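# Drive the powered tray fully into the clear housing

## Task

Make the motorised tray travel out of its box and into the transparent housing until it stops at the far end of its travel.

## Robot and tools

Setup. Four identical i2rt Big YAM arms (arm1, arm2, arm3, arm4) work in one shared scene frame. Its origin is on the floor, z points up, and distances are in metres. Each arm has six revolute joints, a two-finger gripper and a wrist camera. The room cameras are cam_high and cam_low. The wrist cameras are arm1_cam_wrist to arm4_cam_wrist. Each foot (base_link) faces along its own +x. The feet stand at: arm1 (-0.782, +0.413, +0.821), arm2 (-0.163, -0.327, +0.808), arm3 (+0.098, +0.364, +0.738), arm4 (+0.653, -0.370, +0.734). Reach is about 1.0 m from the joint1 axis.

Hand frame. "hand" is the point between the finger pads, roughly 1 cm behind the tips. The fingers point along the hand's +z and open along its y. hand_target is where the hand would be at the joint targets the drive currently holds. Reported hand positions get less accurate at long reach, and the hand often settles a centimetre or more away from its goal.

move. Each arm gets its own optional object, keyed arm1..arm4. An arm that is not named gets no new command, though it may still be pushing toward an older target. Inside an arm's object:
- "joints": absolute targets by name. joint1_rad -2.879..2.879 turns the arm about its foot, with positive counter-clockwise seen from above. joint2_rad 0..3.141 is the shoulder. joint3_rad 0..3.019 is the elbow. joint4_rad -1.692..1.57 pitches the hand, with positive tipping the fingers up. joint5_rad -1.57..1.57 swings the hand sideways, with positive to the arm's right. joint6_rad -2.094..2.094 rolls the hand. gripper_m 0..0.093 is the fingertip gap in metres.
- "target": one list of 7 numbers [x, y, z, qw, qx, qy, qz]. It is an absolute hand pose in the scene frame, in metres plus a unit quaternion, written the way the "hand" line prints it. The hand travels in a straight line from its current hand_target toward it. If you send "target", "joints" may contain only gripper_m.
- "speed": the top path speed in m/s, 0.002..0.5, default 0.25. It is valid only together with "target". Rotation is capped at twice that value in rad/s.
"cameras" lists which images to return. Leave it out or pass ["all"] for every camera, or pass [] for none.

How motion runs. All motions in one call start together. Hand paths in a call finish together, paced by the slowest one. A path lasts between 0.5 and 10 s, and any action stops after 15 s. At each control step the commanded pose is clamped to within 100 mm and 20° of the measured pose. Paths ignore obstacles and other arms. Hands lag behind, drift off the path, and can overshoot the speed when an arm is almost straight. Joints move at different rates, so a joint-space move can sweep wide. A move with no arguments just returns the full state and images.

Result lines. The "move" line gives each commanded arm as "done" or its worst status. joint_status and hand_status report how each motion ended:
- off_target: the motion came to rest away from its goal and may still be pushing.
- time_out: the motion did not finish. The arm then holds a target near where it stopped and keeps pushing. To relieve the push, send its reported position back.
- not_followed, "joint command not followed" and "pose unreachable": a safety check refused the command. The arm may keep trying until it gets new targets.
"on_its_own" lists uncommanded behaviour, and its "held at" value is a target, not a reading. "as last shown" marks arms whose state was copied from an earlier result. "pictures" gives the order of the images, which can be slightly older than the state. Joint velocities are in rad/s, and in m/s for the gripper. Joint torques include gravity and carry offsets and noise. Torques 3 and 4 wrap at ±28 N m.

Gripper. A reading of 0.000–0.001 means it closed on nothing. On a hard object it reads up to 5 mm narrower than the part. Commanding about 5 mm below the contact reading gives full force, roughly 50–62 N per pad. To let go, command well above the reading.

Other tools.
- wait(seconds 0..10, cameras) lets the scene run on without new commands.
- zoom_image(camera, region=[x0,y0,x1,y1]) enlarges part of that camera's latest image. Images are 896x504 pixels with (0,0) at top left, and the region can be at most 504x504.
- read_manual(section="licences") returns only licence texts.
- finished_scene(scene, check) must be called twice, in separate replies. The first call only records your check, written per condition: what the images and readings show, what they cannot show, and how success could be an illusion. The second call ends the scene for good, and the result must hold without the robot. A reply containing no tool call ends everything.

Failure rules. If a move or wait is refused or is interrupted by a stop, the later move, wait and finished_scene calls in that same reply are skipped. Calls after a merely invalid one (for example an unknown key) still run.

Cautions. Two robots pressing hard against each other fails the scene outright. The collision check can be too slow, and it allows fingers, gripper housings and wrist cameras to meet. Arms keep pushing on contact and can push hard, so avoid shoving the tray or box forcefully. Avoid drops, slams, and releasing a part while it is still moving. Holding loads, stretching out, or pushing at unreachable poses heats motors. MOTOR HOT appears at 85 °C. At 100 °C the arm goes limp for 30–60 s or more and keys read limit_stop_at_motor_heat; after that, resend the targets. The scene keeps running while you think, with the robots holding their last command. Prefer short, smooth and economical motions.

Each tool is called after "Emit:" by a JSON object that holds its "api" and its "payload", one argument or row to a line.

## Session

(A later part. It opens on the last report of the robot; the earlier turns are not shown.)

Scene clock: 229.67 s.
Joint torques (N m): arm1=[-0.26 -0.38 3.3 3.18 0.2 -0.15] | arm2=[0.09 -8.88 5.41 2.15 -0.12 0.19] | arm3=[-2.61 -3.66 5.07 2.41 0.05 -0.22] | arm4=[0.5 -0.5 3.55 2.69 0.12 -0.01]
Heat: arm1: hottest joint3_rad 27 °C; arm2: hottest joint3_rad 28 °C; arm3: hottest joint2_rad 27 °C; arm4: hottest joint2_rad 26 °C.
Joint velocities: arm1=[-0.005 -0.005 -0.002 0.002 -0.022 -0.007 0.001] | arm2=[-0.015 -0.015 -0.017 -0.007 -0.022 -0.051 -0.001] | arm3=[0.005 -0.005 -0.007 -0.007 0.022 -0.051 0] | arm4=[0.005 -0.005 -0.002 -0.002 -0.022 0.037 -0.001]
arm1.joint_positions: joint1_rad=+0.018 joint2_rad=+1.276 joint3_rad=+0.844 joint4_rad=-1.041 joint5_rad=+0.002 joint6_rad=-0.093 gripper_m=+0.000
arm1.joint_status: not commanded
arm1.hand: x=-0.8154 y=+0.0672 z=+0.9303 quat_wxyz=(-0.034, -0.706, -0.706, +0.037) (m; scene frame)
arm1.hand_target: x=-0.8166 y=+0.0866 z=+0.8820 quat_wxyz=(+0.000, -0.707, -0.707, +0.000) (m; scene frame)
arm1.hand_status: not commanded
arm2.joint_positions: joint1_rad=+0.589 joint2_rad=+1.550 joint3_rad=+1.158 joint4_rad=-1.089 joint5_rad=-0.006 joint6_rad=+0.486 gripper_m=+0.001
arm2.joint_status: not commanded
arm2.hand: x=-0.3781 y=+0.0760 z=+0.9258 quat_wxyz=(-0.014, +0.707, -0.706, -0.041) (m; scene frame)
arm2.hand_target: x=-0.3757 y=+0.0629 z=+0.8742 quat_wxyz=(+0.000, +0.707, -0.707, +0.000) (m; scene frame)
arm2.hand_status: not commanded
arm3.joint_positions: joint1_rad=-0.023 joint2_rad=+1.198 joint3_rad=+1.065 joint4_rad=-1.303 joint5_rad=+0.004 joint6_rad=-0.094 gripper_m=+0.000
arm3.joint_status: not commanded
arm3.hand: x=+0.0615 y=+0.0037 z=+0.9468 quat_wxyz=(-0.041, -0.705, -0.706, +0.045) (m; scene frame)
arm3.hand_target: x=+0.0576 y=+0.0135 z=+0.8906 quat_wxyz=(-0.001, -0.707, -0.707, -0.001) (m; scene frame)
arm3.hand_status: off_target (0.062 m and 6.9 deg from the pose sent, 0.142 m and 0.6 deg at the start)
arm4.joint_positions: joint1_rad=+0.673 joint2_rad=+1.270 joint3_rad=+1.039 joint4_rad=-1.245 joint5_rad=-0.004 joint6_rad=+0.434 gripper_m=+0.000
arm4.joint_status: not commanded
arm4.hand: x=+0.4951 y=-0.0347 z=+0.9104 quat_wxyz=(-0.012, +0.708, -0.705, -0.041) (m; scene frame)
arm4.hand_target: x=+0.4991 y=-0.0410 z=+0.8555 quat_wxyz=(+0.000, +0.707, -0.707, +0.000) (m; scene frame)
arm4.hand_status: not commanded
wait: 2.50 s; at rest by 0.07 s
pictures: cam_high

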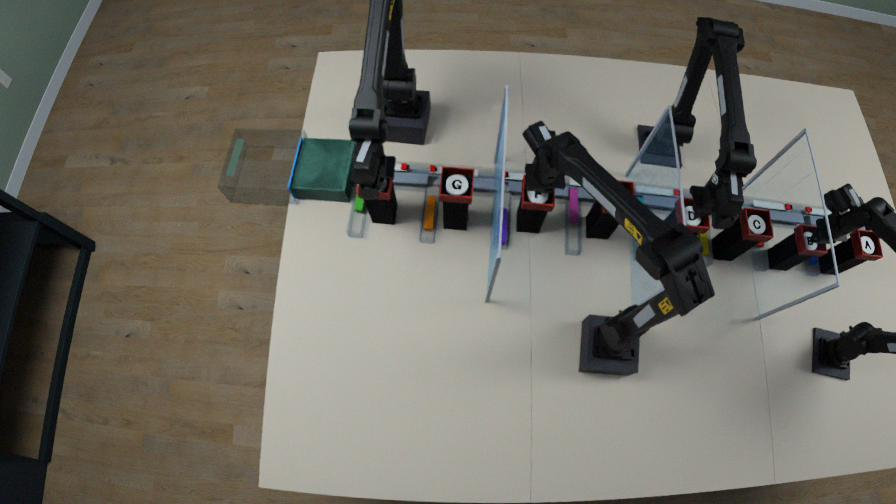

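Emit:
{"api": "move", "payload": {
  "arm1": {"target": [-0.816, 0.078, 1.03, 0, 0.7071, 0.7071, 0], "speed": 0.35},
  "arm3": {"target": [0.058, 0.005, 1.03, 0, 0.7071, 0.7071, 0], "speed": 0.35},
  "arm4": {"target": [0.496, -0.034, 1.03, 0, -0.7071, 0.7071, 0], "speed": 0.35},
  "cameras": ["cam_high"]
}}

Emit:
{"api": "move", "payload": {
  "arm1": {"target": [-0.602, 0.070, 1.03, 0, 0.7071, 0.7071, 0], "speed": 0.35},
  "arm3": {"target": [0.272, -0.011, 1.03, 0, 0.7071, 0.7071, 0], "speed": 0.35},
  "arm4": {"target": [0.716, -0.045, 1.03, 0, -0.7071, 0.7071, 0], "speed": 0.35},
  "cameras": ["cam_high", "cam_low"]
}}

Emit:
{"api": "move", "payload": {
  "arm1": {"target": [-0.602, 0.070, 0.888, 0, 0.7071, 0.7071, 0], "speed": 0.2},
  "arm3": {"target": [0.272, -0.011, 0.878, 0, 0.7071, 0.7071, 0], "speed": 0.2},
  "arm4": {"target": [0.716, -0.045, 0.862, 0, -0.7071, 0.7071, 0], "speed": 0.2},
  "cameras": ["cam_high", "cam_low"]
}}

Scene clock: 235.20 s.
Joint torques (N m): arm1=[0.44 -6.18 11.43 0.5 0.2 -0.06] | arm2=[0.03 -8.47 5.5 2.29 -0.13 0.22] | arm3=[-1.73 -9.76 14.99 0.03 0.04 -0.16] | arm4=[0.5 -7.36 16.06 -0.54 0.07 -0.02]
Heat: arm1: hottest joint3_rad 27 °C; arm2: hottest joint3_rad 28 °C; arm3: hottest joint2_rad 27 °C; arm4: hottest joint3_rad 27 °C.
move: arm1 off_target; arm3 off_target; arm4 off_target
Joint velocities: arm1=[-0.005 0.005 -0.002 -0.002 -0.007 0.037 0] | arm2=[-0.015 -0.005 -0.002 -0.012 -0.022 -0.037 0] | arm3=[-0.005 -0.015 0.002 -0.012 0.022 0.022 -0.001] | arm4=[-0.005 -0.024 0.007 -0.007 0.022 0.022 0.001]
arm1.joint_positions: joint1_rad=+0.018 joint2_rad=+1.231 joint3_rad=+1.036 joint4_rad=-1.418 joint5_rad=+0.002 joint6_rad=-0.093 gripper_m=+0.000
arm1.joint_status: not commanded
arm1.hand: x=-0.8137 y=+0.0912 z=+1.0125 quat_wxyz=(+0.011, -0.707, -0.707, -0.017) (m; scene frame)
arm1.hand_target: x=-0.8159 y=+0.0771 z=+1.0301 quat_wxyz=(-0.001, -0.708, -0.707, +0.000) (m; scene frame)
arm1.hand_status: off_target (0.022 m and 2.3 deg from the pose sent, 0.100 m and 5.8 deg at the start)
arm2: as last shown
arm3.joint_positions: joint1_rad=-0.023 joint2_rad=+1.242 joint3_rad=+1.303 joint4_rad=-1.627 joint5_rad=+0.007 joint6_rad=-0.094 gripper_m=+0.000
arm3.joint_status: not commanded
arm3.hand: x=+0.0614 y=+0.0151 z=+1.0216 quat_wxyz=(+0.002, -0.706, -0.708, -0.004) (m; scene frame)
arm3.hand_target: x=+0.0579 y=+0.0038 z=+1.0304 quat_wxyz=(+0.000, -0.707, -0.707, +0.000) (m; scene frame)
arm3.hand_status: off_target (0.014 m and 0.6 deg from the pose sent, 0.083 m and 6.9 deg at the start)
arm4.joint_positions: joint1_rad=+0.673 joint2_rad=+1.286 joint3_rad=+1.311 joint4_rad=-1.632 joint5_rad=-0.002 joint6_rad=+0.434 gripper_m=+0.000
arm4.joint_status: not commanded
arm4.hand: x=+0.5018 y=-0.0481 z=+1.0076 quat_wxyz=(+0.009, +0.709, -0.705, +0.021) (m; scene frame)
arm4.hand_target: x=+0.4963 y=-0.0347 z=+1.0296 quat_wxyz=(+0.000, +0.707, -0.707, -0.001) (m; scene frame)
arm4.hand_status: off_target (0.027 m and 2.6 deg from the pose sent, 0.120 m and 4.9 deg at the start)
pictures: cam_high

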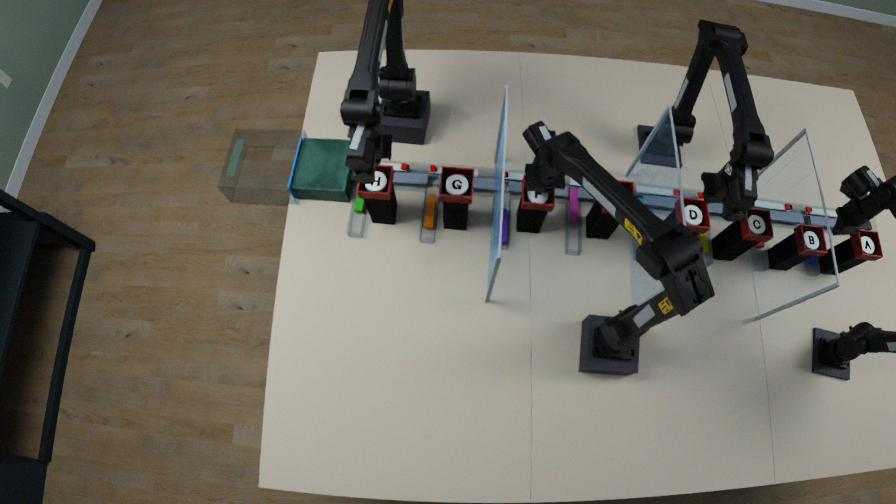

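Scene clock: 237.03 s.
Joint torques (N m): arm1=[0.73 -7.41 11.82 0.53 0.27 0] | arm2=[0.09 -8.94 5.53 2.26 -0.12 0.19] | arm3=[-1.67 -12.1 15.32 0.23 0.09 -0.03] | arm4=[0.15 -6.3 11.07 -0.47 -0.18 -0.16]
Heat: arm1: hottest joint3_rad 28 °C; arm2: hottest joint3_rad 28 °C; arm3: hottest joint2_rad 27 °C; arm4: hottest joint3_rad 27 °C.
move: arm1 off_target; arm3 off_target; arm4 done
Joint velocities: arm1=[-0.034 -0.005 -0.002 0.002 -0.051 0.037 0.002] | arm2=[-0.005 0.005 -0.007 -0.017 0.007 -0.007 -0.001] | arm3=[-0.005 -0.005 -0.027 0.007 0.022 0.022 0] | arm4=[-0.005 0.005 -0.017 -0.012 0.007 0.022 -0.001]
arm1.joint_positions: joint1_rad=+0.591 joint2_rad=+1.363 joint3_rad=+1.152 joint4_rad=-1.418 joint5_rad=+0.010 joint6_rad=+0.475 gripper_m=+0.000
arm1.joint_status: not commanded
arm1.hand: x=-0.6142 y=+0.0851 z=+1.0134 quat_wxyz=(+0.025, -0.704, -0.709, -0.005) (m; scene frame)
arm1.hand_target: x=-0.6056 y=+0.0693 z=+1.0295 quat_wxyz=(+0.007, -0.707, -0.707, +0.003) (m; scene frame)
arm1.hand_status: off_target (0.026 m and 3.0 deg from the pose sent, 0.214 m and 2.3 deg at the start)
arm2: as last shown
arm3.joint_positions: joint1_rad=+0.516 joint2_rad=+1.385 joint3_rad=+1.427 joint4_rad=-1.627 joint5_rad=+0.026 joint6_rad=+0.442 gripper_m=+0.000
arm3.joint_status: not commanded
arm3.hand: x=+0.2621 y=+0.0002 z=+1.0206 quat_wxyz=(+0.012, -0.705, -0.709, +0.001) (m; scene frame)
arm3.hand_target: x=+0.2699 y=-0.0116 z=+1.0293 quat_wxyz=(+0.004, -0.707, -0.707, +0.006) (m; scene frame)
arm3.hand_status: off_target (0.018 m and 1.4 deg from the pose sent, 0.212 m and 0.6 deg at the start)
arm4.joint_positions: joint1_rad=+0.038 joint2_rad=+1.196 joint3_rad=+1.288 joint4_rad=-1.653 joint5_rad=+0.007 joint6_rad=-0.189 gripper_m=+0.000
arm4.joint_status: not commanded
arm4.hand: x=+0.7176 y=-0.0455 z=+1.0282 quat_wxyz=(-0.004, +0.705, -0.709, +0.004) (m; scene frame)
arm4.hand_target: x=+0.7191 y=-0.0448 z=+1.0301 quat_wxyz=(+0.000, +0.707, -0.707, +0.005) (m; scene frame)
arm4.hand_status: done (0.002 m and 0.8 deg from the pose sent, 0.215 m and 2.6 deg at the start)
pictures: cam_high, cam_low

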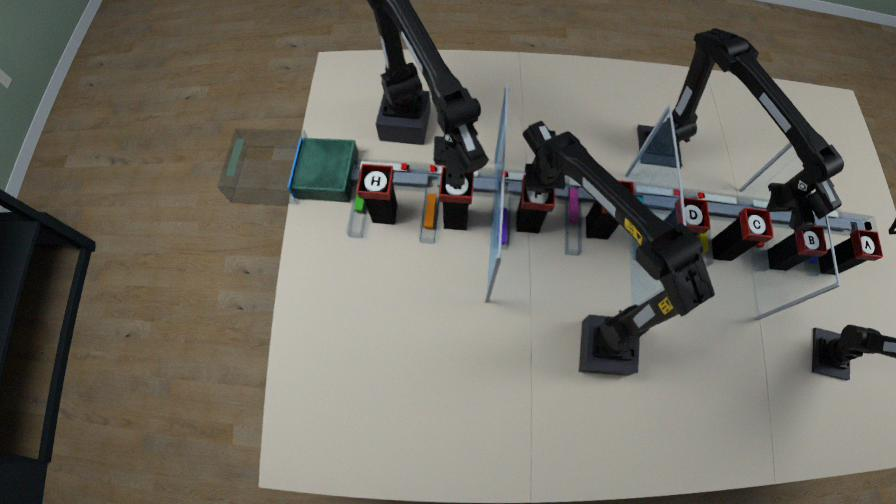

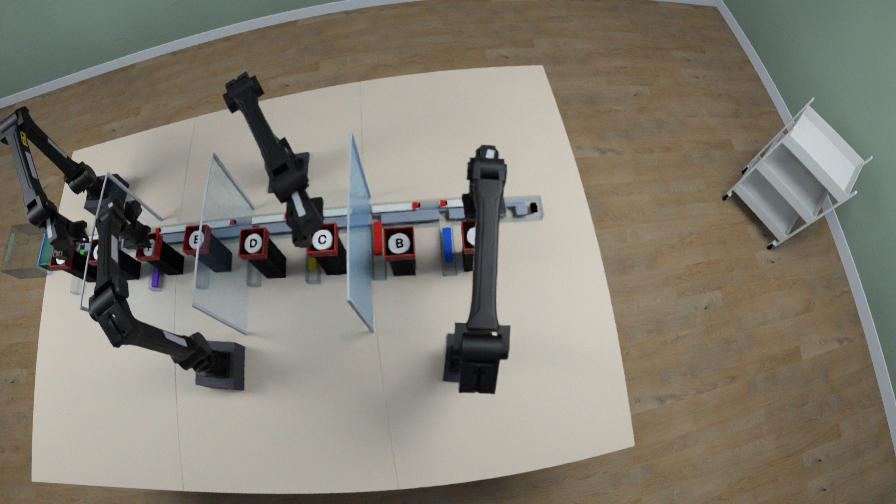

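Scene clock: 238.63 s.
Joint torques (N m): arm1=[0.79 -2.2 3.63 3 -0.06 0] | arm2=[0.26 -8.94 5.57 2.09 -0.11 0.2] | arm3=[-1.32 -7.06 6.06 2.28 -0.16 -0.08] | arm4=[0.62 1.08 2.84 2.97 -0.22 -0.1]
Heat: arm1: hottest joint3_rad 28 °C; arm2: hottest joint3_rad 28 °C; arm3: hottest joint2_rad 27 °C; arm4: hottest joint3_rad 27 °C.
move: arm1 off_target; arm3 off_target; arm4 off_target
Joint velocities: arm1=[-0.005 0.005 -0.007 0.032 0.037 -0.037 0] | arm2=[-0.005 0.005 0.002 0.002 -0.022 -0.022 0.002] | arm3=[-0.015 -0.015 0.002 0.002 -0.051 -0.022 -0.001] | arm4=[-0.005 -0.015 -0.002 0.002 -0.081 -0.022 0]
arm1.joint_positions: joint1_rad=+0.591 joint2_rad=+1.391 joint3_rad=+0.993 joint4_rad=-1.076 joint5_rad=+0.010 joint6_rad=+0.476 gripper_m=+0.000
arm1.joint_status: not commanded
arm1.hand: x=-0.6012 y=+0.0608 z=+0.9460 quat_wxyz=(-0.048, -0.705, -0.708, +0.018) (m; scene frame)
arm1.hand_target: x=-0.6062 y=+0.0768 z=+0.8938 quat_wxyz=(+0.000, -0.707, -0.707, +0.001) (m; scene frame)
arm1.hand_status: off_target (0.059 m and 5.9 deg from the pose sent, 0.127 m and 3.0 deg at the start)
arm2: as last shown
arm3.joint_positions: joint1_rad=+0.516 joint2_rad=+1.360 joint3_rad=+1.173 joint4_rad=-1.274 joint5_rad=+0.020 joint6_rad=+0.442 gripper_m=+0.000
arm3.joint_status: not commanded
arm3.hand: x=+0.2702 y=-0.0113 z=+0.9348 quat_wxyz=(-0.048, -0.705, -0.708, +0.019) (m; scene frame)
arm3.hand_target: x=+0.2684 y=-0.0039 z=+0.8822 quat_wxyz=(+0.000, -0.707, -0.707, +0.000) (m; scene frame)
arm3.hand_status: off_target (0.057 m and 5.9 deg from the pose sent, 0.143 m and 1.4 deg at the start)
arm4.joint_positions: joint1_rad=+0.038 joint2_rad=+1.151 joint3_rad=+0.972 joint4_rad=-1.300 joint5_rad=-0.001 joint6_rad=-0.190 gripper_m=+0.000
arm4.joint_status: not commanded
arm4.hand: x=+0.7163 y=-0.0473 z=+0.9227 quat_wxyz=(-0.036, +0.704, -0.708, -0.022) (m; scene frame)
arm4.hand_target: x=+0.7144 y=-0.0533 z=+0.8679 quat_wxyz=(+0.001, +0.707, -0.707, +0.000) (m; scene frame)
arm4.hand_status: off_target (0.061 m and 4.9 deg from the pose sent, 0.166 m and 0.8 deg at the start)
pictures: cam_high, cam_low

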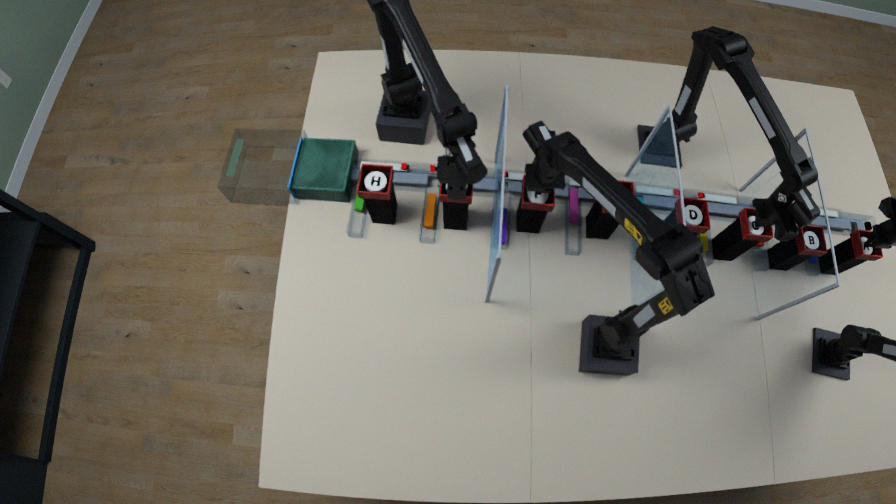

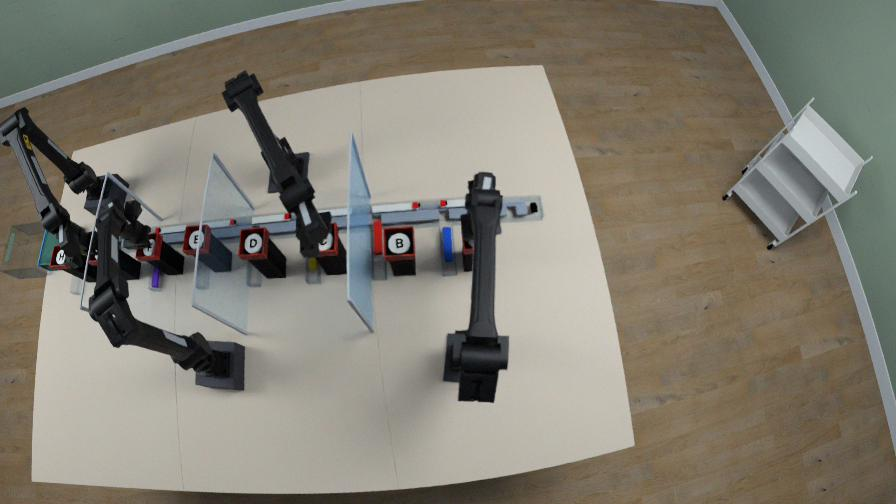

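Emit:
{"api": "zoom_image", "payload": {
  "camera": "cam_high",
  "region": [340, 150, 460, 250]
}}

Emit:
{"api": "zoom_image", "payload": {
  "camera": "cam_low",
  "region": [370, 180, 490, 310]
}}

Emit:
{"api": "zoom_image", "payload": {
  "camera": "cam_low",
  "region": [220, 190, 340, 300]
}}

Emit:
{"api": "zoom_image", "payload": {
  "camera": "cam_high",
  "region": [620, 180, 740, 270]
}}

Scaled by 4.200 from the camera's 896x504 image, which has a finer 1280x720 frame.

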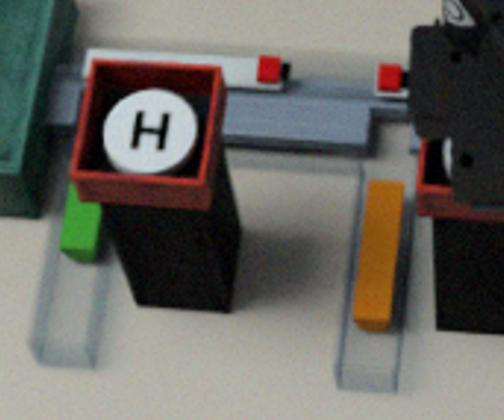

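Scaled by 3.877 from the camera's 896x504 image, which has a finer 1280x720 frame.

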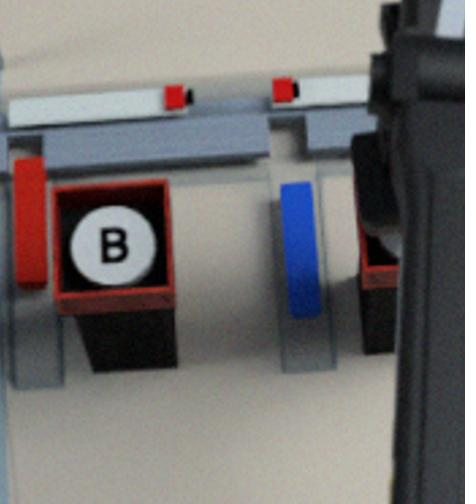

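Scaled by 4.200 from the camera's 896x504 image, which has a finer 1280x720 frame.

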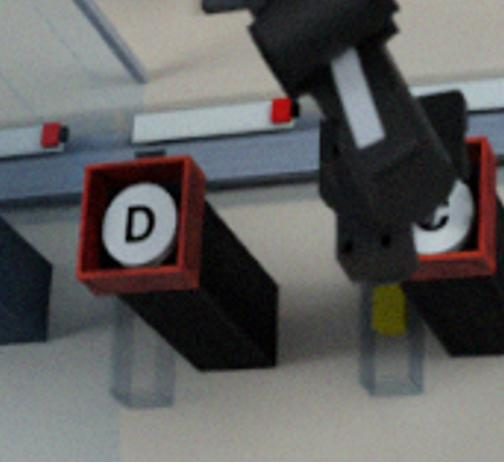

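Scaled by 4.200 from the camera's 896x504 image, which has a finer 1280x720 frame.

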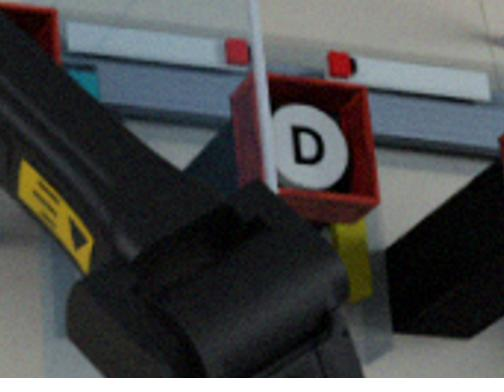

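Emit:
{"api": "move", "payload": {
  "arm3": {"target": [0.270, -0.008, 1.03, 0, 0.7071, 0.7071, 0], "speed": 0.35},
  "cameras": ["cam_low"]
}}

Emit:
{"api": "move", "payload": {
  "arm3": {"target": [0.056, 0.005, 1.03, 0, 0.7071, 0.7071, 0], "speed": 0.35},
  "cameras": ["cam_low"]
}}

Emit:
{"api": "move", "payload": {
  "arm3": {"target": [0.056, 0.008, 0.890, 0, 0.7071, 0.7071, 0], "speed": 0.2},
  "cameras": ["cam_high", "cam_low"]
}}

Emit:
{"api": "zoom_image", "payload": {
  "camera": "cam_high",
  "region": [628, 188, 658, 210]
}}

Emit:
{"api": "zoom_image", "payload": {
  "camera": "cam_low",
  "region": [220, 190, 340, 300]
}}

Scene clock: 241.30 s.
Joint torques (N m): arm1=[0.85 -2.2 3.64 3 -0.07 0.01] | arm2=[-0.26 -9 5.55 2.21 -0.1 0.23] | arm3=[-0.85 -11.99 14.99 0.16 -0.15 -0.04] | arm4=[0.62 1.14 2.84 2.97 -0.22 -0.11]
Heat: arm1: hottest joint3_rad 28 °C; arm2: hottest joint3_rad 28 °C; arm3: hottest joint2_rad 27 °C; arm4: hottest joint3_rad 27 °C.
move: arm3 off_target
Joint velocities: arm1=[0.015 0.005 -0.012 -0.002 -0.037 0.007 -0.001] | arm2=[-0.005 -0.005 0.032 0.007 -0.051 -0.037 0] | arm3=[0.005 -0.005 -0.007 -0.002 -0.007 -0.037 0] | arm4=[-0.015 -0.005 0.007 -0.002 0.022 -0.022 0]
arm1.joint_positions: joint1_rad=+0.591 joint2_rad=+1.391 joint3_rad=+0.993 joint4_rad=-1.076 joint5_rad=+0.010 joint6_rad=+0.477 gripper_m=+0.000
arm1.joint_status: not commanded
arm1.hand: x=-0.6012 y=+0.0608 z=+0.9460 quat_wxyz=(-0.048, -0.705, -0.707, +0.018) (m; scene frame)
arm1.hand_target: x=-0.6062 y=+0.0769 z=+0.8938 quat_wxyz=(+0.000, -0.707, -0.707, +0.001) (m; scene frame)
arm1.hand_status: not commanded
arm2: as last shown
arm3.joint_positions: joint1_rad=+0.516 joint2_rad=+1.377 joint3_rad=+1.425 joint4_rad=-1.620 joint5_rad=+0.018 joint6_rad=+0.442 gripper_m=+0.000
arm3.joint_status: not commanded
arm3.hand: x=+0.2632 y=+0.0005 z=+1.0231 quat_wxyz=(+0.004, -0.705, -0.709, +0.000) (m; scene frame)
arm3.hand_target: x=+0.2706 y=-0.0092 z=+1.0301 quat_wxyz=(+0.000, -0.707, -0.707, +0.000) (m; scene frame)
arm3.hand_status: off_target (0.013 m and 0.6 deg from the pose sent, 0.095 m and 5.9 deg at the start)
arm4.joint_positions: joint1_rad=+0.038 joint2_rad=+1.151 joint3_rad=+0.972 joint4_rad=-1.300 joint5_rad=-0.001 joint6_rad=-0.190 gripper_m=+0.000
arm4.joint_status: not commanded
arm4.hand: x=+0.7163 y=-0.0472 z=+0.9227 quat_wxyz=(-0.036, +0.704, -0.708, -0.022) (m; scene frame)
arm4.hand_target: x=+0.7144 y=-0.0532 z=+0.8679 quat_wxyz=(+0.000, +0.707, -0.707, +0.000) (m; scene frame)
arm4.hand_status: not commanded
pictures: cam_low

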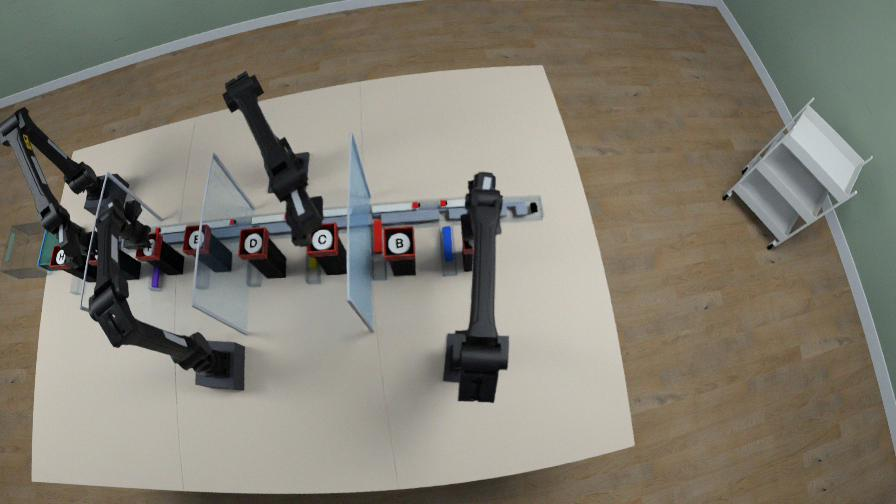

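Scene clock: 243.07 s.
Joint torques (N m): arm1=[1.03 -2.14 3.66 2.99 -0.08 -0.01] | arm2=[0.09 -8.47 5.57 2.14 -0.12 0.17] | arm3=[-2.49 -12.04 11.73 0.08 -0.2 -0.24] | arm4=[0.56 1.14 2.84 2.97 -0.22 -0.1]
Heat: arm1: hottest joint3_rad 28 °C; arm2: hottest joint3_rad 28 °C; arm3: hottest joint2_rad 27 °C; arm4: hottest joint3_rad 27 °C.
move: arm3 done
Joint velocities: arm1=[-0.024 -0.015 -0.012 -0.002 -0.007 -0.007 0] | arm2=[-0.005 -0.005 -0.012 0.002 -0.037 -0.022 -0.001] | arm3=[-0.005 -0.015 0.012 0.012 -0.066 -0.007 0] | arm4=[0.005 -0.015 -0.017 0.002 -0.051 -0.037 -0.001]
arm1, arm2, arm4: as last shown
arm3.joint_positions: joint1_rad=-0.023 joint2_rad=+1.264 joint3_rad=+1.337 joint4_rad=-1.631 joint5_rad=-0.001 joint6_rad=-0.091 gripper_m=+0.000
arm3.joint_status: not commanded
arm3.hand: x=+0.0617 y=+0.0049 z=+1.0272 quat_wxyz=(-0.003, -0.707, -0.707, -0.004) (m; scene frame)
arm3.hand_target: x=+0.0580 y=+0.0059 z=+1.0302 quat_wxyz=(-0.004, -0.707, -0.707, -0.005) (m; scene frame)
arm3.hand_status: done (0.006 m and 0.6 deg from the pose sent, 0.207 m and 0.6 deg at the start)
pictures: cam_low

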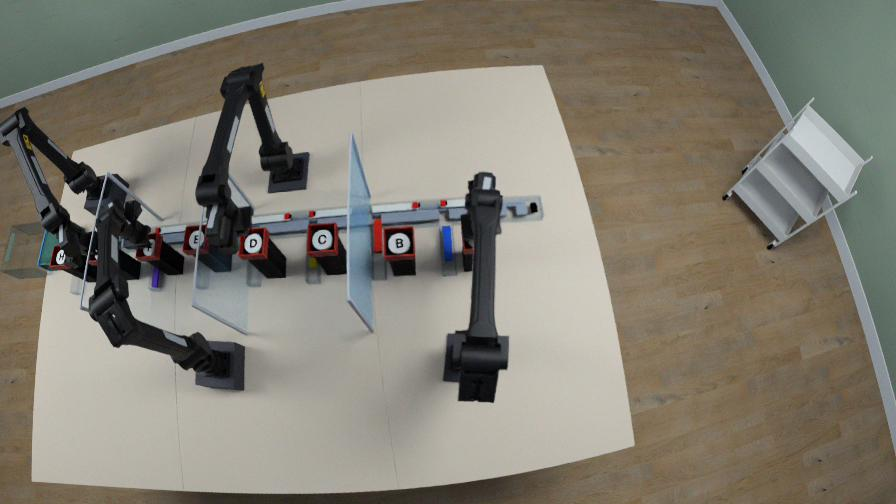

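Scene clock: 244.57 s.
Joint torques (N m): arm1=[0.97 -2.02 3.74 3 -0.06 0.01] | arm2=[0.21 -8.59 5.67 2.15 -0.14 0.22] | arm3=[-2.55 -4.13 5.39 2.4 0.03 -0.23] | arm4=[0.62 1.14 2.84 2.99 -0.22 -0.1]
Heat: arm1: hottest joint3_rad 28 °C; arm2: hottest joint3_rad 28 °C; arm3: hottest joint2_rad 27 °C; arm4: hottest joint3_rad 27 °C.
move: arm3 off_target
Joint velocities: arm1=[-0.024 -0.015 0.002 -0.007 -0.037 -0.095 0] | arm2=[-0.015 -0.005 -0.007 0.002 0.022 0.051 0] | arm3=[-0.005 -0.005 0.002 0.027 -0.022 0.051 -0.001] | arm4=[-0.005 0.005 0.002 0.007 -0.022 0.007 -0.001]
arm1, arm2, arm4: as last shown
arm3.joint_positions: joint1_rad=-0.024 joint2_rad=+1.193 joint3_rad=+1.062 joint4_rad=-1.315 joint5_rad=+0.004 joint6_rad=-0.095 gripper_m=+0.000
arm3.joint_status: not commanded
arm3.hand: x=+0.0614 y=+0.0081 z=+0.9471 quat_wxyz=(-0.037, -0.706, -0.706, +0.041) (m; scene frame)
arm3.hand_target: x=+0.0575 y=+0.0165 z=+0.8949 quat_wxyz=(-0.001, -0.707, -0.707, -0.001) (m; scene frame)
arm3.hand_status: off_target (0.057 m and 6.3 deg from the pose sent, 0.137 m and 0.6 deg at the start)
pictures: cam_high, cam_low

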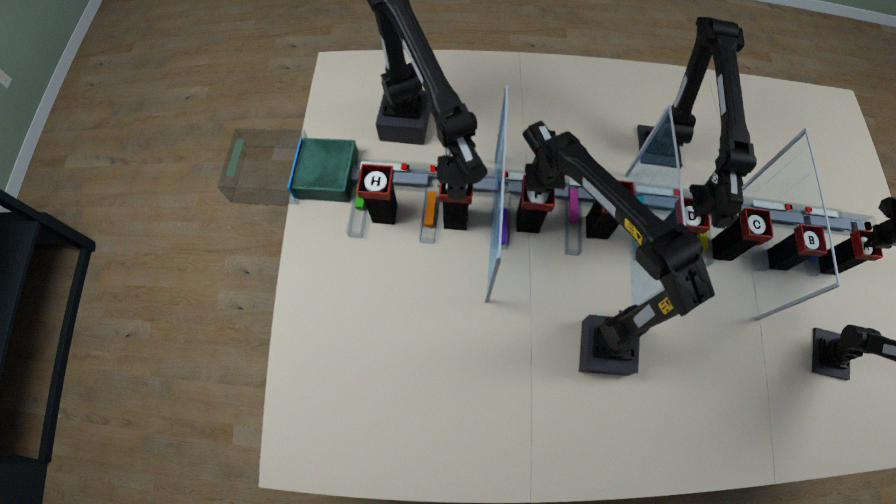

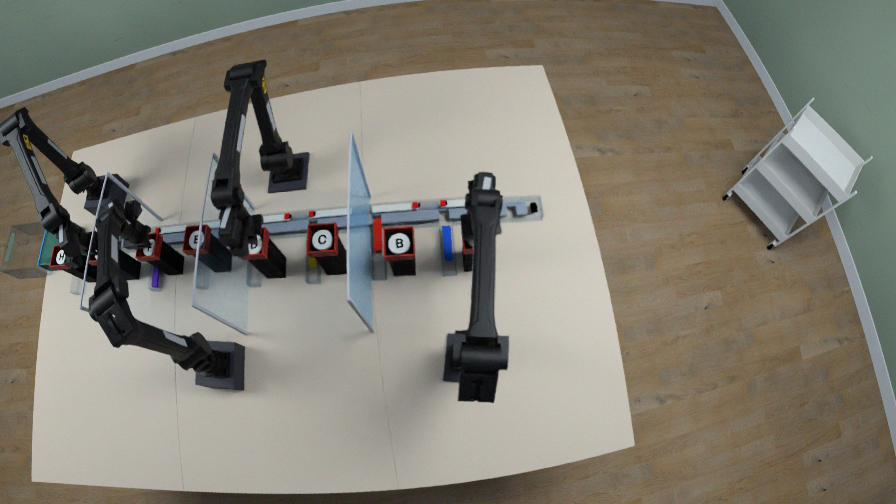

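Scaled by 16.800 from the camera's 896x504 image, which has a finer 1280x720 frame.

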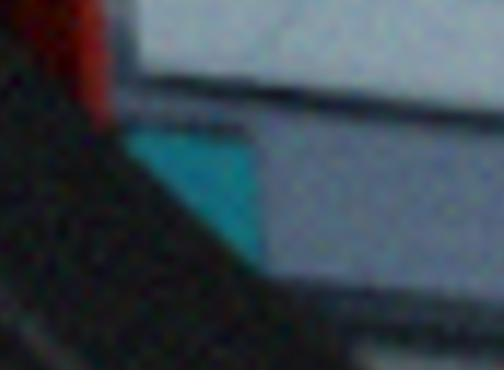

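Scaled by 4.200 from the camera's 896x504 image, which has a finer 1280x720 frame.

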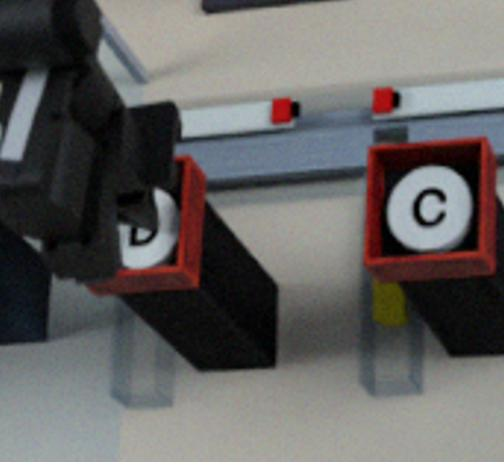

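Emit:
{"api": "wait", "payload": {
  "seconds": 8,
  "cameras": ["cam_high", "cam_low"]
}}

Emit:
{"api": "zoom_image", "payload": {
  "camera": "cam_low",
  "region": [220, 190, 340, 300]
}}

Emit:
{"api": "zoom_image", "payload": {
  "camera": "cam_high",
  "region": [628, 188, 658, 210]
}}

Emit:
{"api": "zoom_image", "payload": {
  "camera": "cam_high",
  "region": [340, 150, 460, 250]
}}

Scene clock: 252.73 s.
Joint torques (N m): arm1=[0.79 -2.14 3.66 3 -0.07 -0.02] | arm2=[0.03 -8.7 5.52 2.37 -0.12 0.2] | arm3=[-2.55 -4.13 5.37 2.36 0.03 -0.23] | arm4=[0.56 1.14 2.84 2.97 -0.22 -0.1]
Heat: arm1: hottest joint3_rad 27 °C; arm2: hottest joint3_rad 28 °C; arm3: hottest joint2_rad 27 °C; arm4: hottest joint3_rad 27 °C.
Joint velocities: arm1=[-0.015 0.005 0.007 0.002 0.022 -0.022 0] | arm2=[-0.015 -0.015 0.007 -0.012 -0.037 -0.007 -0.001] | arm3=[-0.015 -0.015 0.002 0.002 0.007 0.051 0] | arm4=[-0.005 -0.015 -0.007 0.007 -0.022 -0.037 0]
arm1.joint_positions: joint1_rad=+0.591 joint2_rad=+1.391 joint3_rad=+0.993 joint4_rad=-1.076 joint5_rad=+0.010 joint6_rad=+0.477 gripper_m=+0.000
arm1.joint_status: not commanded
arm1.hand: x=-0.6012 y=+0.0608 z=+0.9460 quat_wxyz=(-0.048, -0.705, -0.707, +0.018) (m; scene frame)
arm1.hand_target: x=-0.6062 y=+0.0769 z=+0.8938 quat_wxyz=(+0.000, -0.707, -0.707, +0.001) (m; scene frame)
arm1.hand_status: not commanded
arm2.joint_positions: joint1_rad=+0.589 joint2_rad=+1.550 joint3_rad=+1.158 joint4_rad=-1.089 joint5_rad=-0.006 joint6_rad=+0.486 gripper_m=+0.001
arm2.joint_status: not commanded
arm2.hand: x=-0.3781 y=+0.0760 z=+0.9258 quat_wxyz=(-0.014, +0.707, -0.706, -0.041) (m; scene frame)
arm2.hand_target: x=-0.3757 y=+0.0629 z=+0.8742 quat_wxyz=(+0.000, +0.707, -0.707, +0.000) (m; scene frame)
arm2.hand_status: not commanded
arm3.joint_positions: joint1_rad=-0.024 joint2_rad=+1.193 joint3_rad=+1.062 joint4_rad=-1.315 joint5_rad=+0.004 joint6_rad=-0.095 gripper_m=+0.000
arm3.joint_status: not commanded
arm3.hand: x=+0.0614 y=+0.0081 z=+0.9471 quat_wxyz=(-0.037, -0.706, -0.707, +0.041) (m; scene frame)
arm3.hand_target: x=+0.0575 y=+0.0165 z=+0.8949 quat_wxyz=(-0.001, -0.707, -0.707, -0.001) (m; scene frame)
arm3.hand_status: off_target (0.057 m and 6.3 deg from the pose sent, 0.137 m and 0.6 deg at the start)
arm4.joint_positions: joint1_rad=+0.038 joint2_rad=+1.151 joint3_rad=+0.972 joint4_rad=-1.300 joint5_rad=-0.001 joint6_rad=-0.190 gripper_m=+0.000
arm4.joint_status: not commanded
arm4.hand: x=+0.7163 y=-0.0472 z=+0.9227 quat_wxyz=(-0.036, +0.704, -0.708, -0.022) (m; scene frame)
arm4.hand_target: x=+0.7144 y=-0.0532 z=+0.8679 quat_wxyz=(+0.000, +0.707, -0.707, +0.000) (m; scene frame)
arm4.hand_status: not commanded
wait: 8.00 s; at rest by 0.10 s
pictures: cam_high, cam_low

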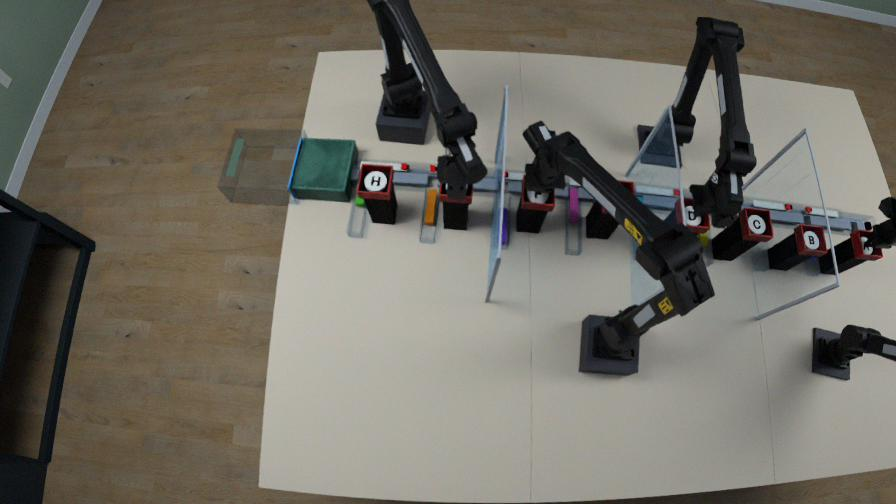

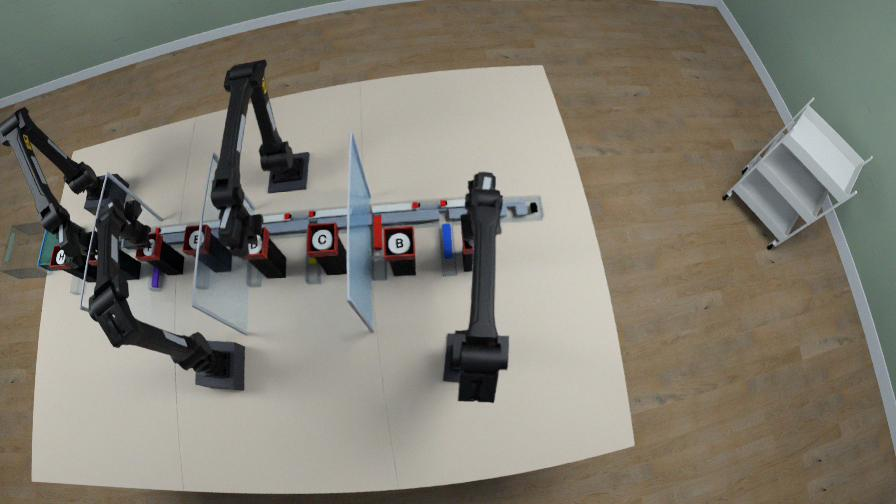

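Scaled by 4.200 from the camera's 896x504 image, which has a finer 1280x720 frame.

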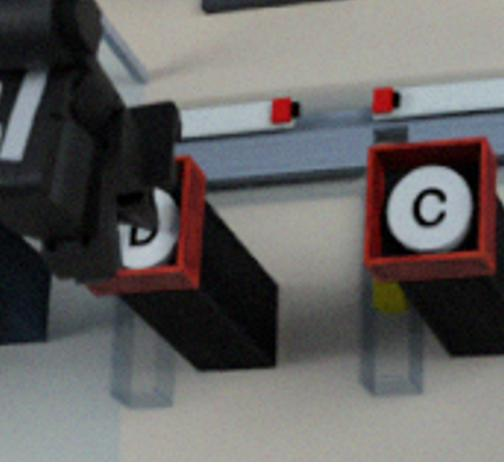

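Scaled by 16.800 from the camera's 896x504 image, which has a finer 1280x720 frame.

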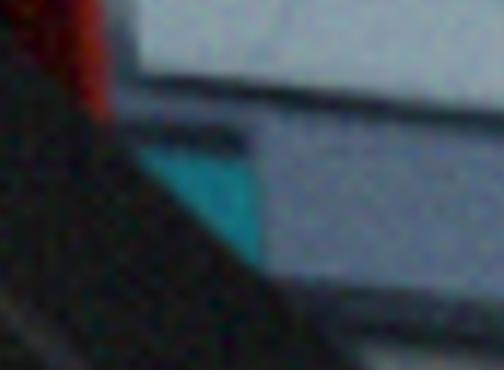

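Scaled by 4.200 from the camera's 896x504 image, which has a finer 1280x720 frame.

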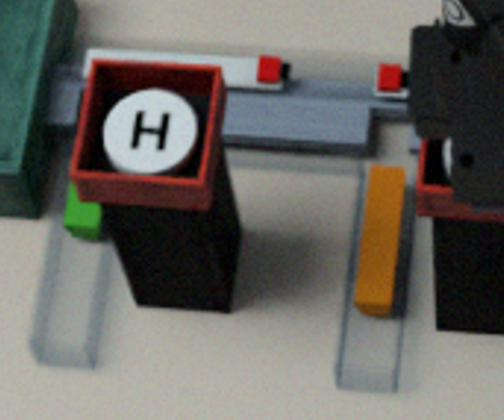

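Emit:
{"api": "move", "payload": {
  "cameras": ["cam_high", "cam_low", "arm1_cam_wrist", "arm4_cam_wrist"]
}}

Emit:
{"api": "zoom_image", "payload": {
  "camera": "cam_low",
  "region": [370, 180, 490, 310]
}}

Emit:
{"api": "zoom_image", "payload": {
  "camera": "cam_high",
  "region": [340, 150, 460, 250]
}}

Scene clock: 252.97 s.
Joint torques (N m): arm1=[0.97 -2.2 3.67 2.97 -0.06 0] | arm2=[0.44 -8.88 5.57 2.29 -0.12 0.2] | arm3=[-2.55 -4.19 5.41 2.41 0.03 -0.23] | arm4=[0.62 1.14 2.84 2.97 -0.22 -0.1]
Heat: arm1: hottest joint3_rad 27 °C; arm2: hottest joint3_rad 28 °C; arm3: hottest joint2_rad 27 °C; arm4: hottest joint3_rad 27 °C.
Joint velocities: arm1=[-0.005 -0.015 -0.007 0.017 0.022 -0.007 0] | arm2=[0.005 0.005 -0.007 0.002 -0.022 -0.007 0] | arm3=[0.005 -0.005 0.002 0.007 0.066 0.007 0] | arm4=[-0.005 0.005 0.002 -0.007 0.007 -0.022 0]
arm1.joint_positions: joint1_rad=+0.591 joint2_rad=+1.391 joint3_rad=+0.993 joint4_rad=-1.076 joint5_rad=+0.010 joint6_rad=+0.477 gripper_m=+0.000
arm1.joint_status: not commanded
arm1.hand: x=-0.6012 y=+0.0608 z=+0.9460 quat_wxyz=(-0.048, -0.705, -0.707, +0.018) (m; scene frame)
arm1.hand_target: x=-0.6062 y=+0.0769 z=+0.8938 quat_wxyz=(+0.000, -0.707, -0.707, +0.001) (m; scene frame)
arm1.hand_status: not commanded
arm2.joint_positions: joint1_rad=+0.589 joint2_rad=+1.550 joint3_rad=+1.158 joint4_rad=-1.089 joint5_rad=-0.006 joint6_rad=+0.486 gripper_m=+0.001
arm2.joint_status: not commanded
arm2.hand: x=-0.3781 y=+0.0760 z=+0.9258 quat_wxyz=(-0.014, +0.707, -0.706, -0.041) (m; scene frame)
arm2.hand_target: x=-0.3757 y=+0.0629 z=+0.8742 quat_wxyz=(+0.000, +0.707, -0.707, +0.000) (m; scene frame)
arm2.hand_status: not commanded
arm3.joint_positions: joint1_rad=-0.024 joint2_rad=+1.193 joint3_rad=+1.062 joint4_rad=-1.315 joint5_rad=+0.004 joint6_rad=-0.095 gripper_m=+0.000
arm3.joint_status: not commanded
arm3.hand: x=+0.0614 y=+0.0081 z=+0.9471 quat_wxyz=(-0.037, -0.706, -0.707, +0.041) (m; scene frame)
arm3.hand_target: x=+0.0575 y=+0.0165 z=+0.8949 quat_wxyz=(-0.001, -0.707, -0.707, -0.001) (m; scene frame)
arm3.hand_status: off_target (0.057 m and 6.3 deg from the pose sent, 0.137 m and 0.6 deg at the start)
arm4.joint_positions: joint1_rad=+0.038 joint2_rad=+1.151 joint3_rad=+0.972 joint4_rad=-1.300 joint5_rad=-0.001 joint6_rad=-0.190 gripper_m=+0.000
arm4.joint_status: not commanded
arm4.hand: x=+0.7163 y=-0.0472 z=+0.9227 quat_wxyz=(-0.036, +0.704, -0.708, -0.022) (m; scene frame)
arm4.hand_target: x=+0.7144 y=-0.0532 z=+0.8679 quat_wxyz=(+0.000, +0.707, -0.707, +0.000) (m; scene frame)
arm4.hand_status: not commanded
pictures: arm1_cam_wrist, arm4_cam_wrist, cam_high, cam_low
camera_calibration:
arm1_cam_wrist: T_world_to_cam=[[-0.998234, -0.00886574, -0.0587362, -0.543456], [-0.0386744, 0.847519, 0.529354, -0.573999], [0.045087, 0.53069, -0.846366, 0.916446], [0, 0, 0, 1]] pos_world=[-0.606016, -0.00469195, 1.04758]
arm4_cam_wrist: T_world_to_cam=[[0.999526, -0.0045185, 0.0304547, -0.745794], [-0.0197731, -0.85242, 0.522483, -0.50372], [0.0235993, -0.522838, -0.852105, 0.869213], [0, 0, 0, 1]] pos_world=[0.714967, 0.0217065, 1.02656]

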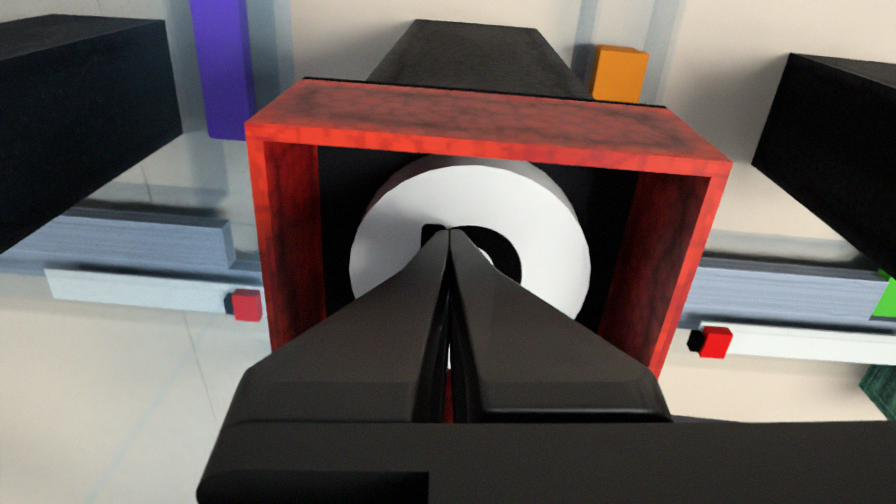

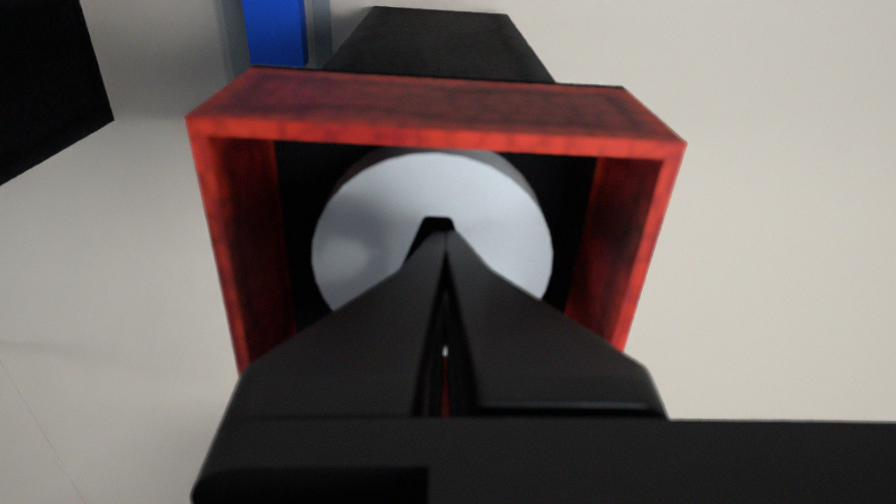

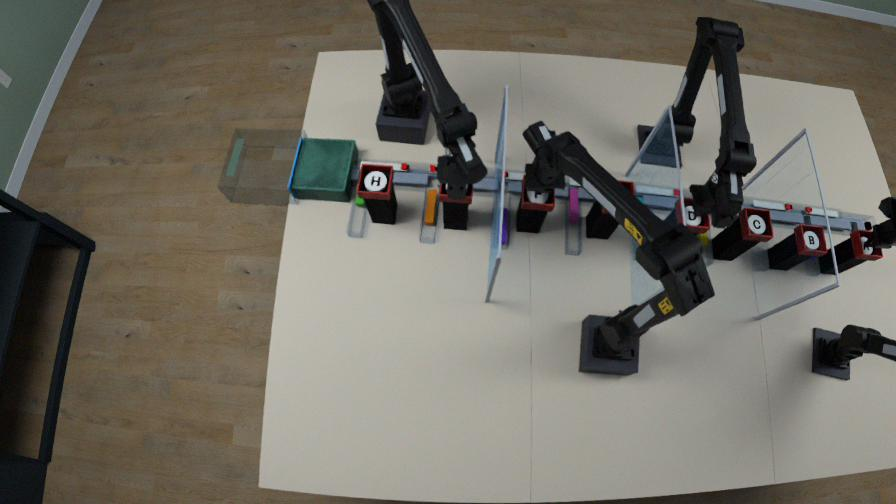

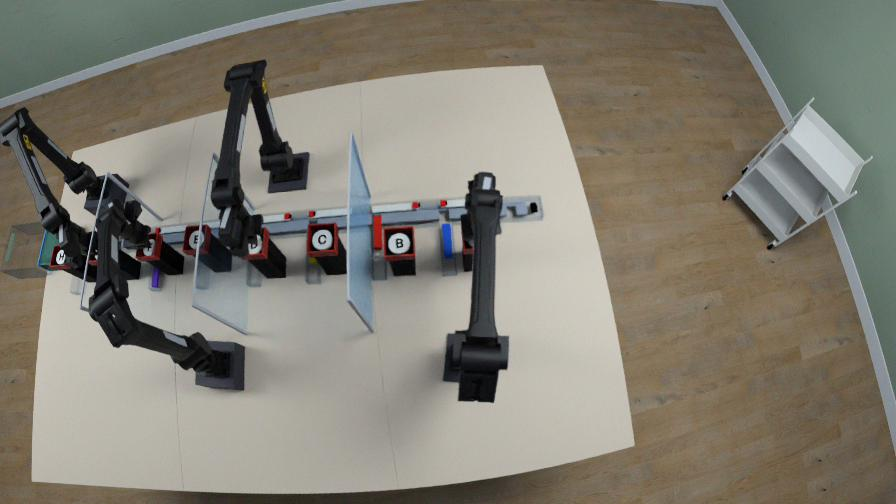

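Scaled by 3.877 from the camera's 896x504 image, which has a finer 1280x720 frame.

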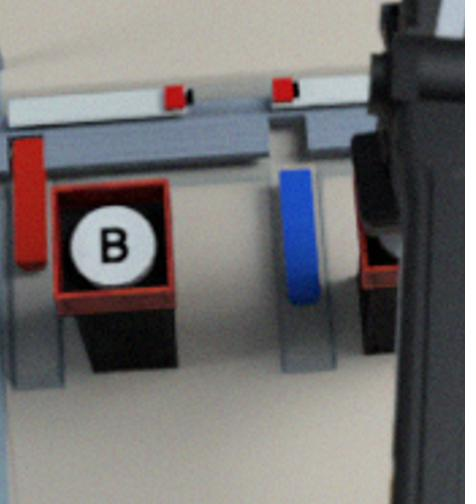

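Scaled by 4.200 from the camera's 896x504 image, which has a finer 1280x720 frame.

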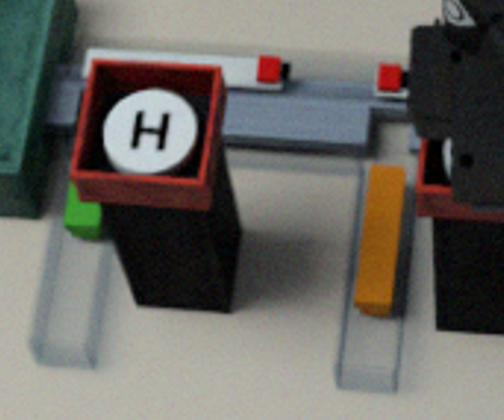

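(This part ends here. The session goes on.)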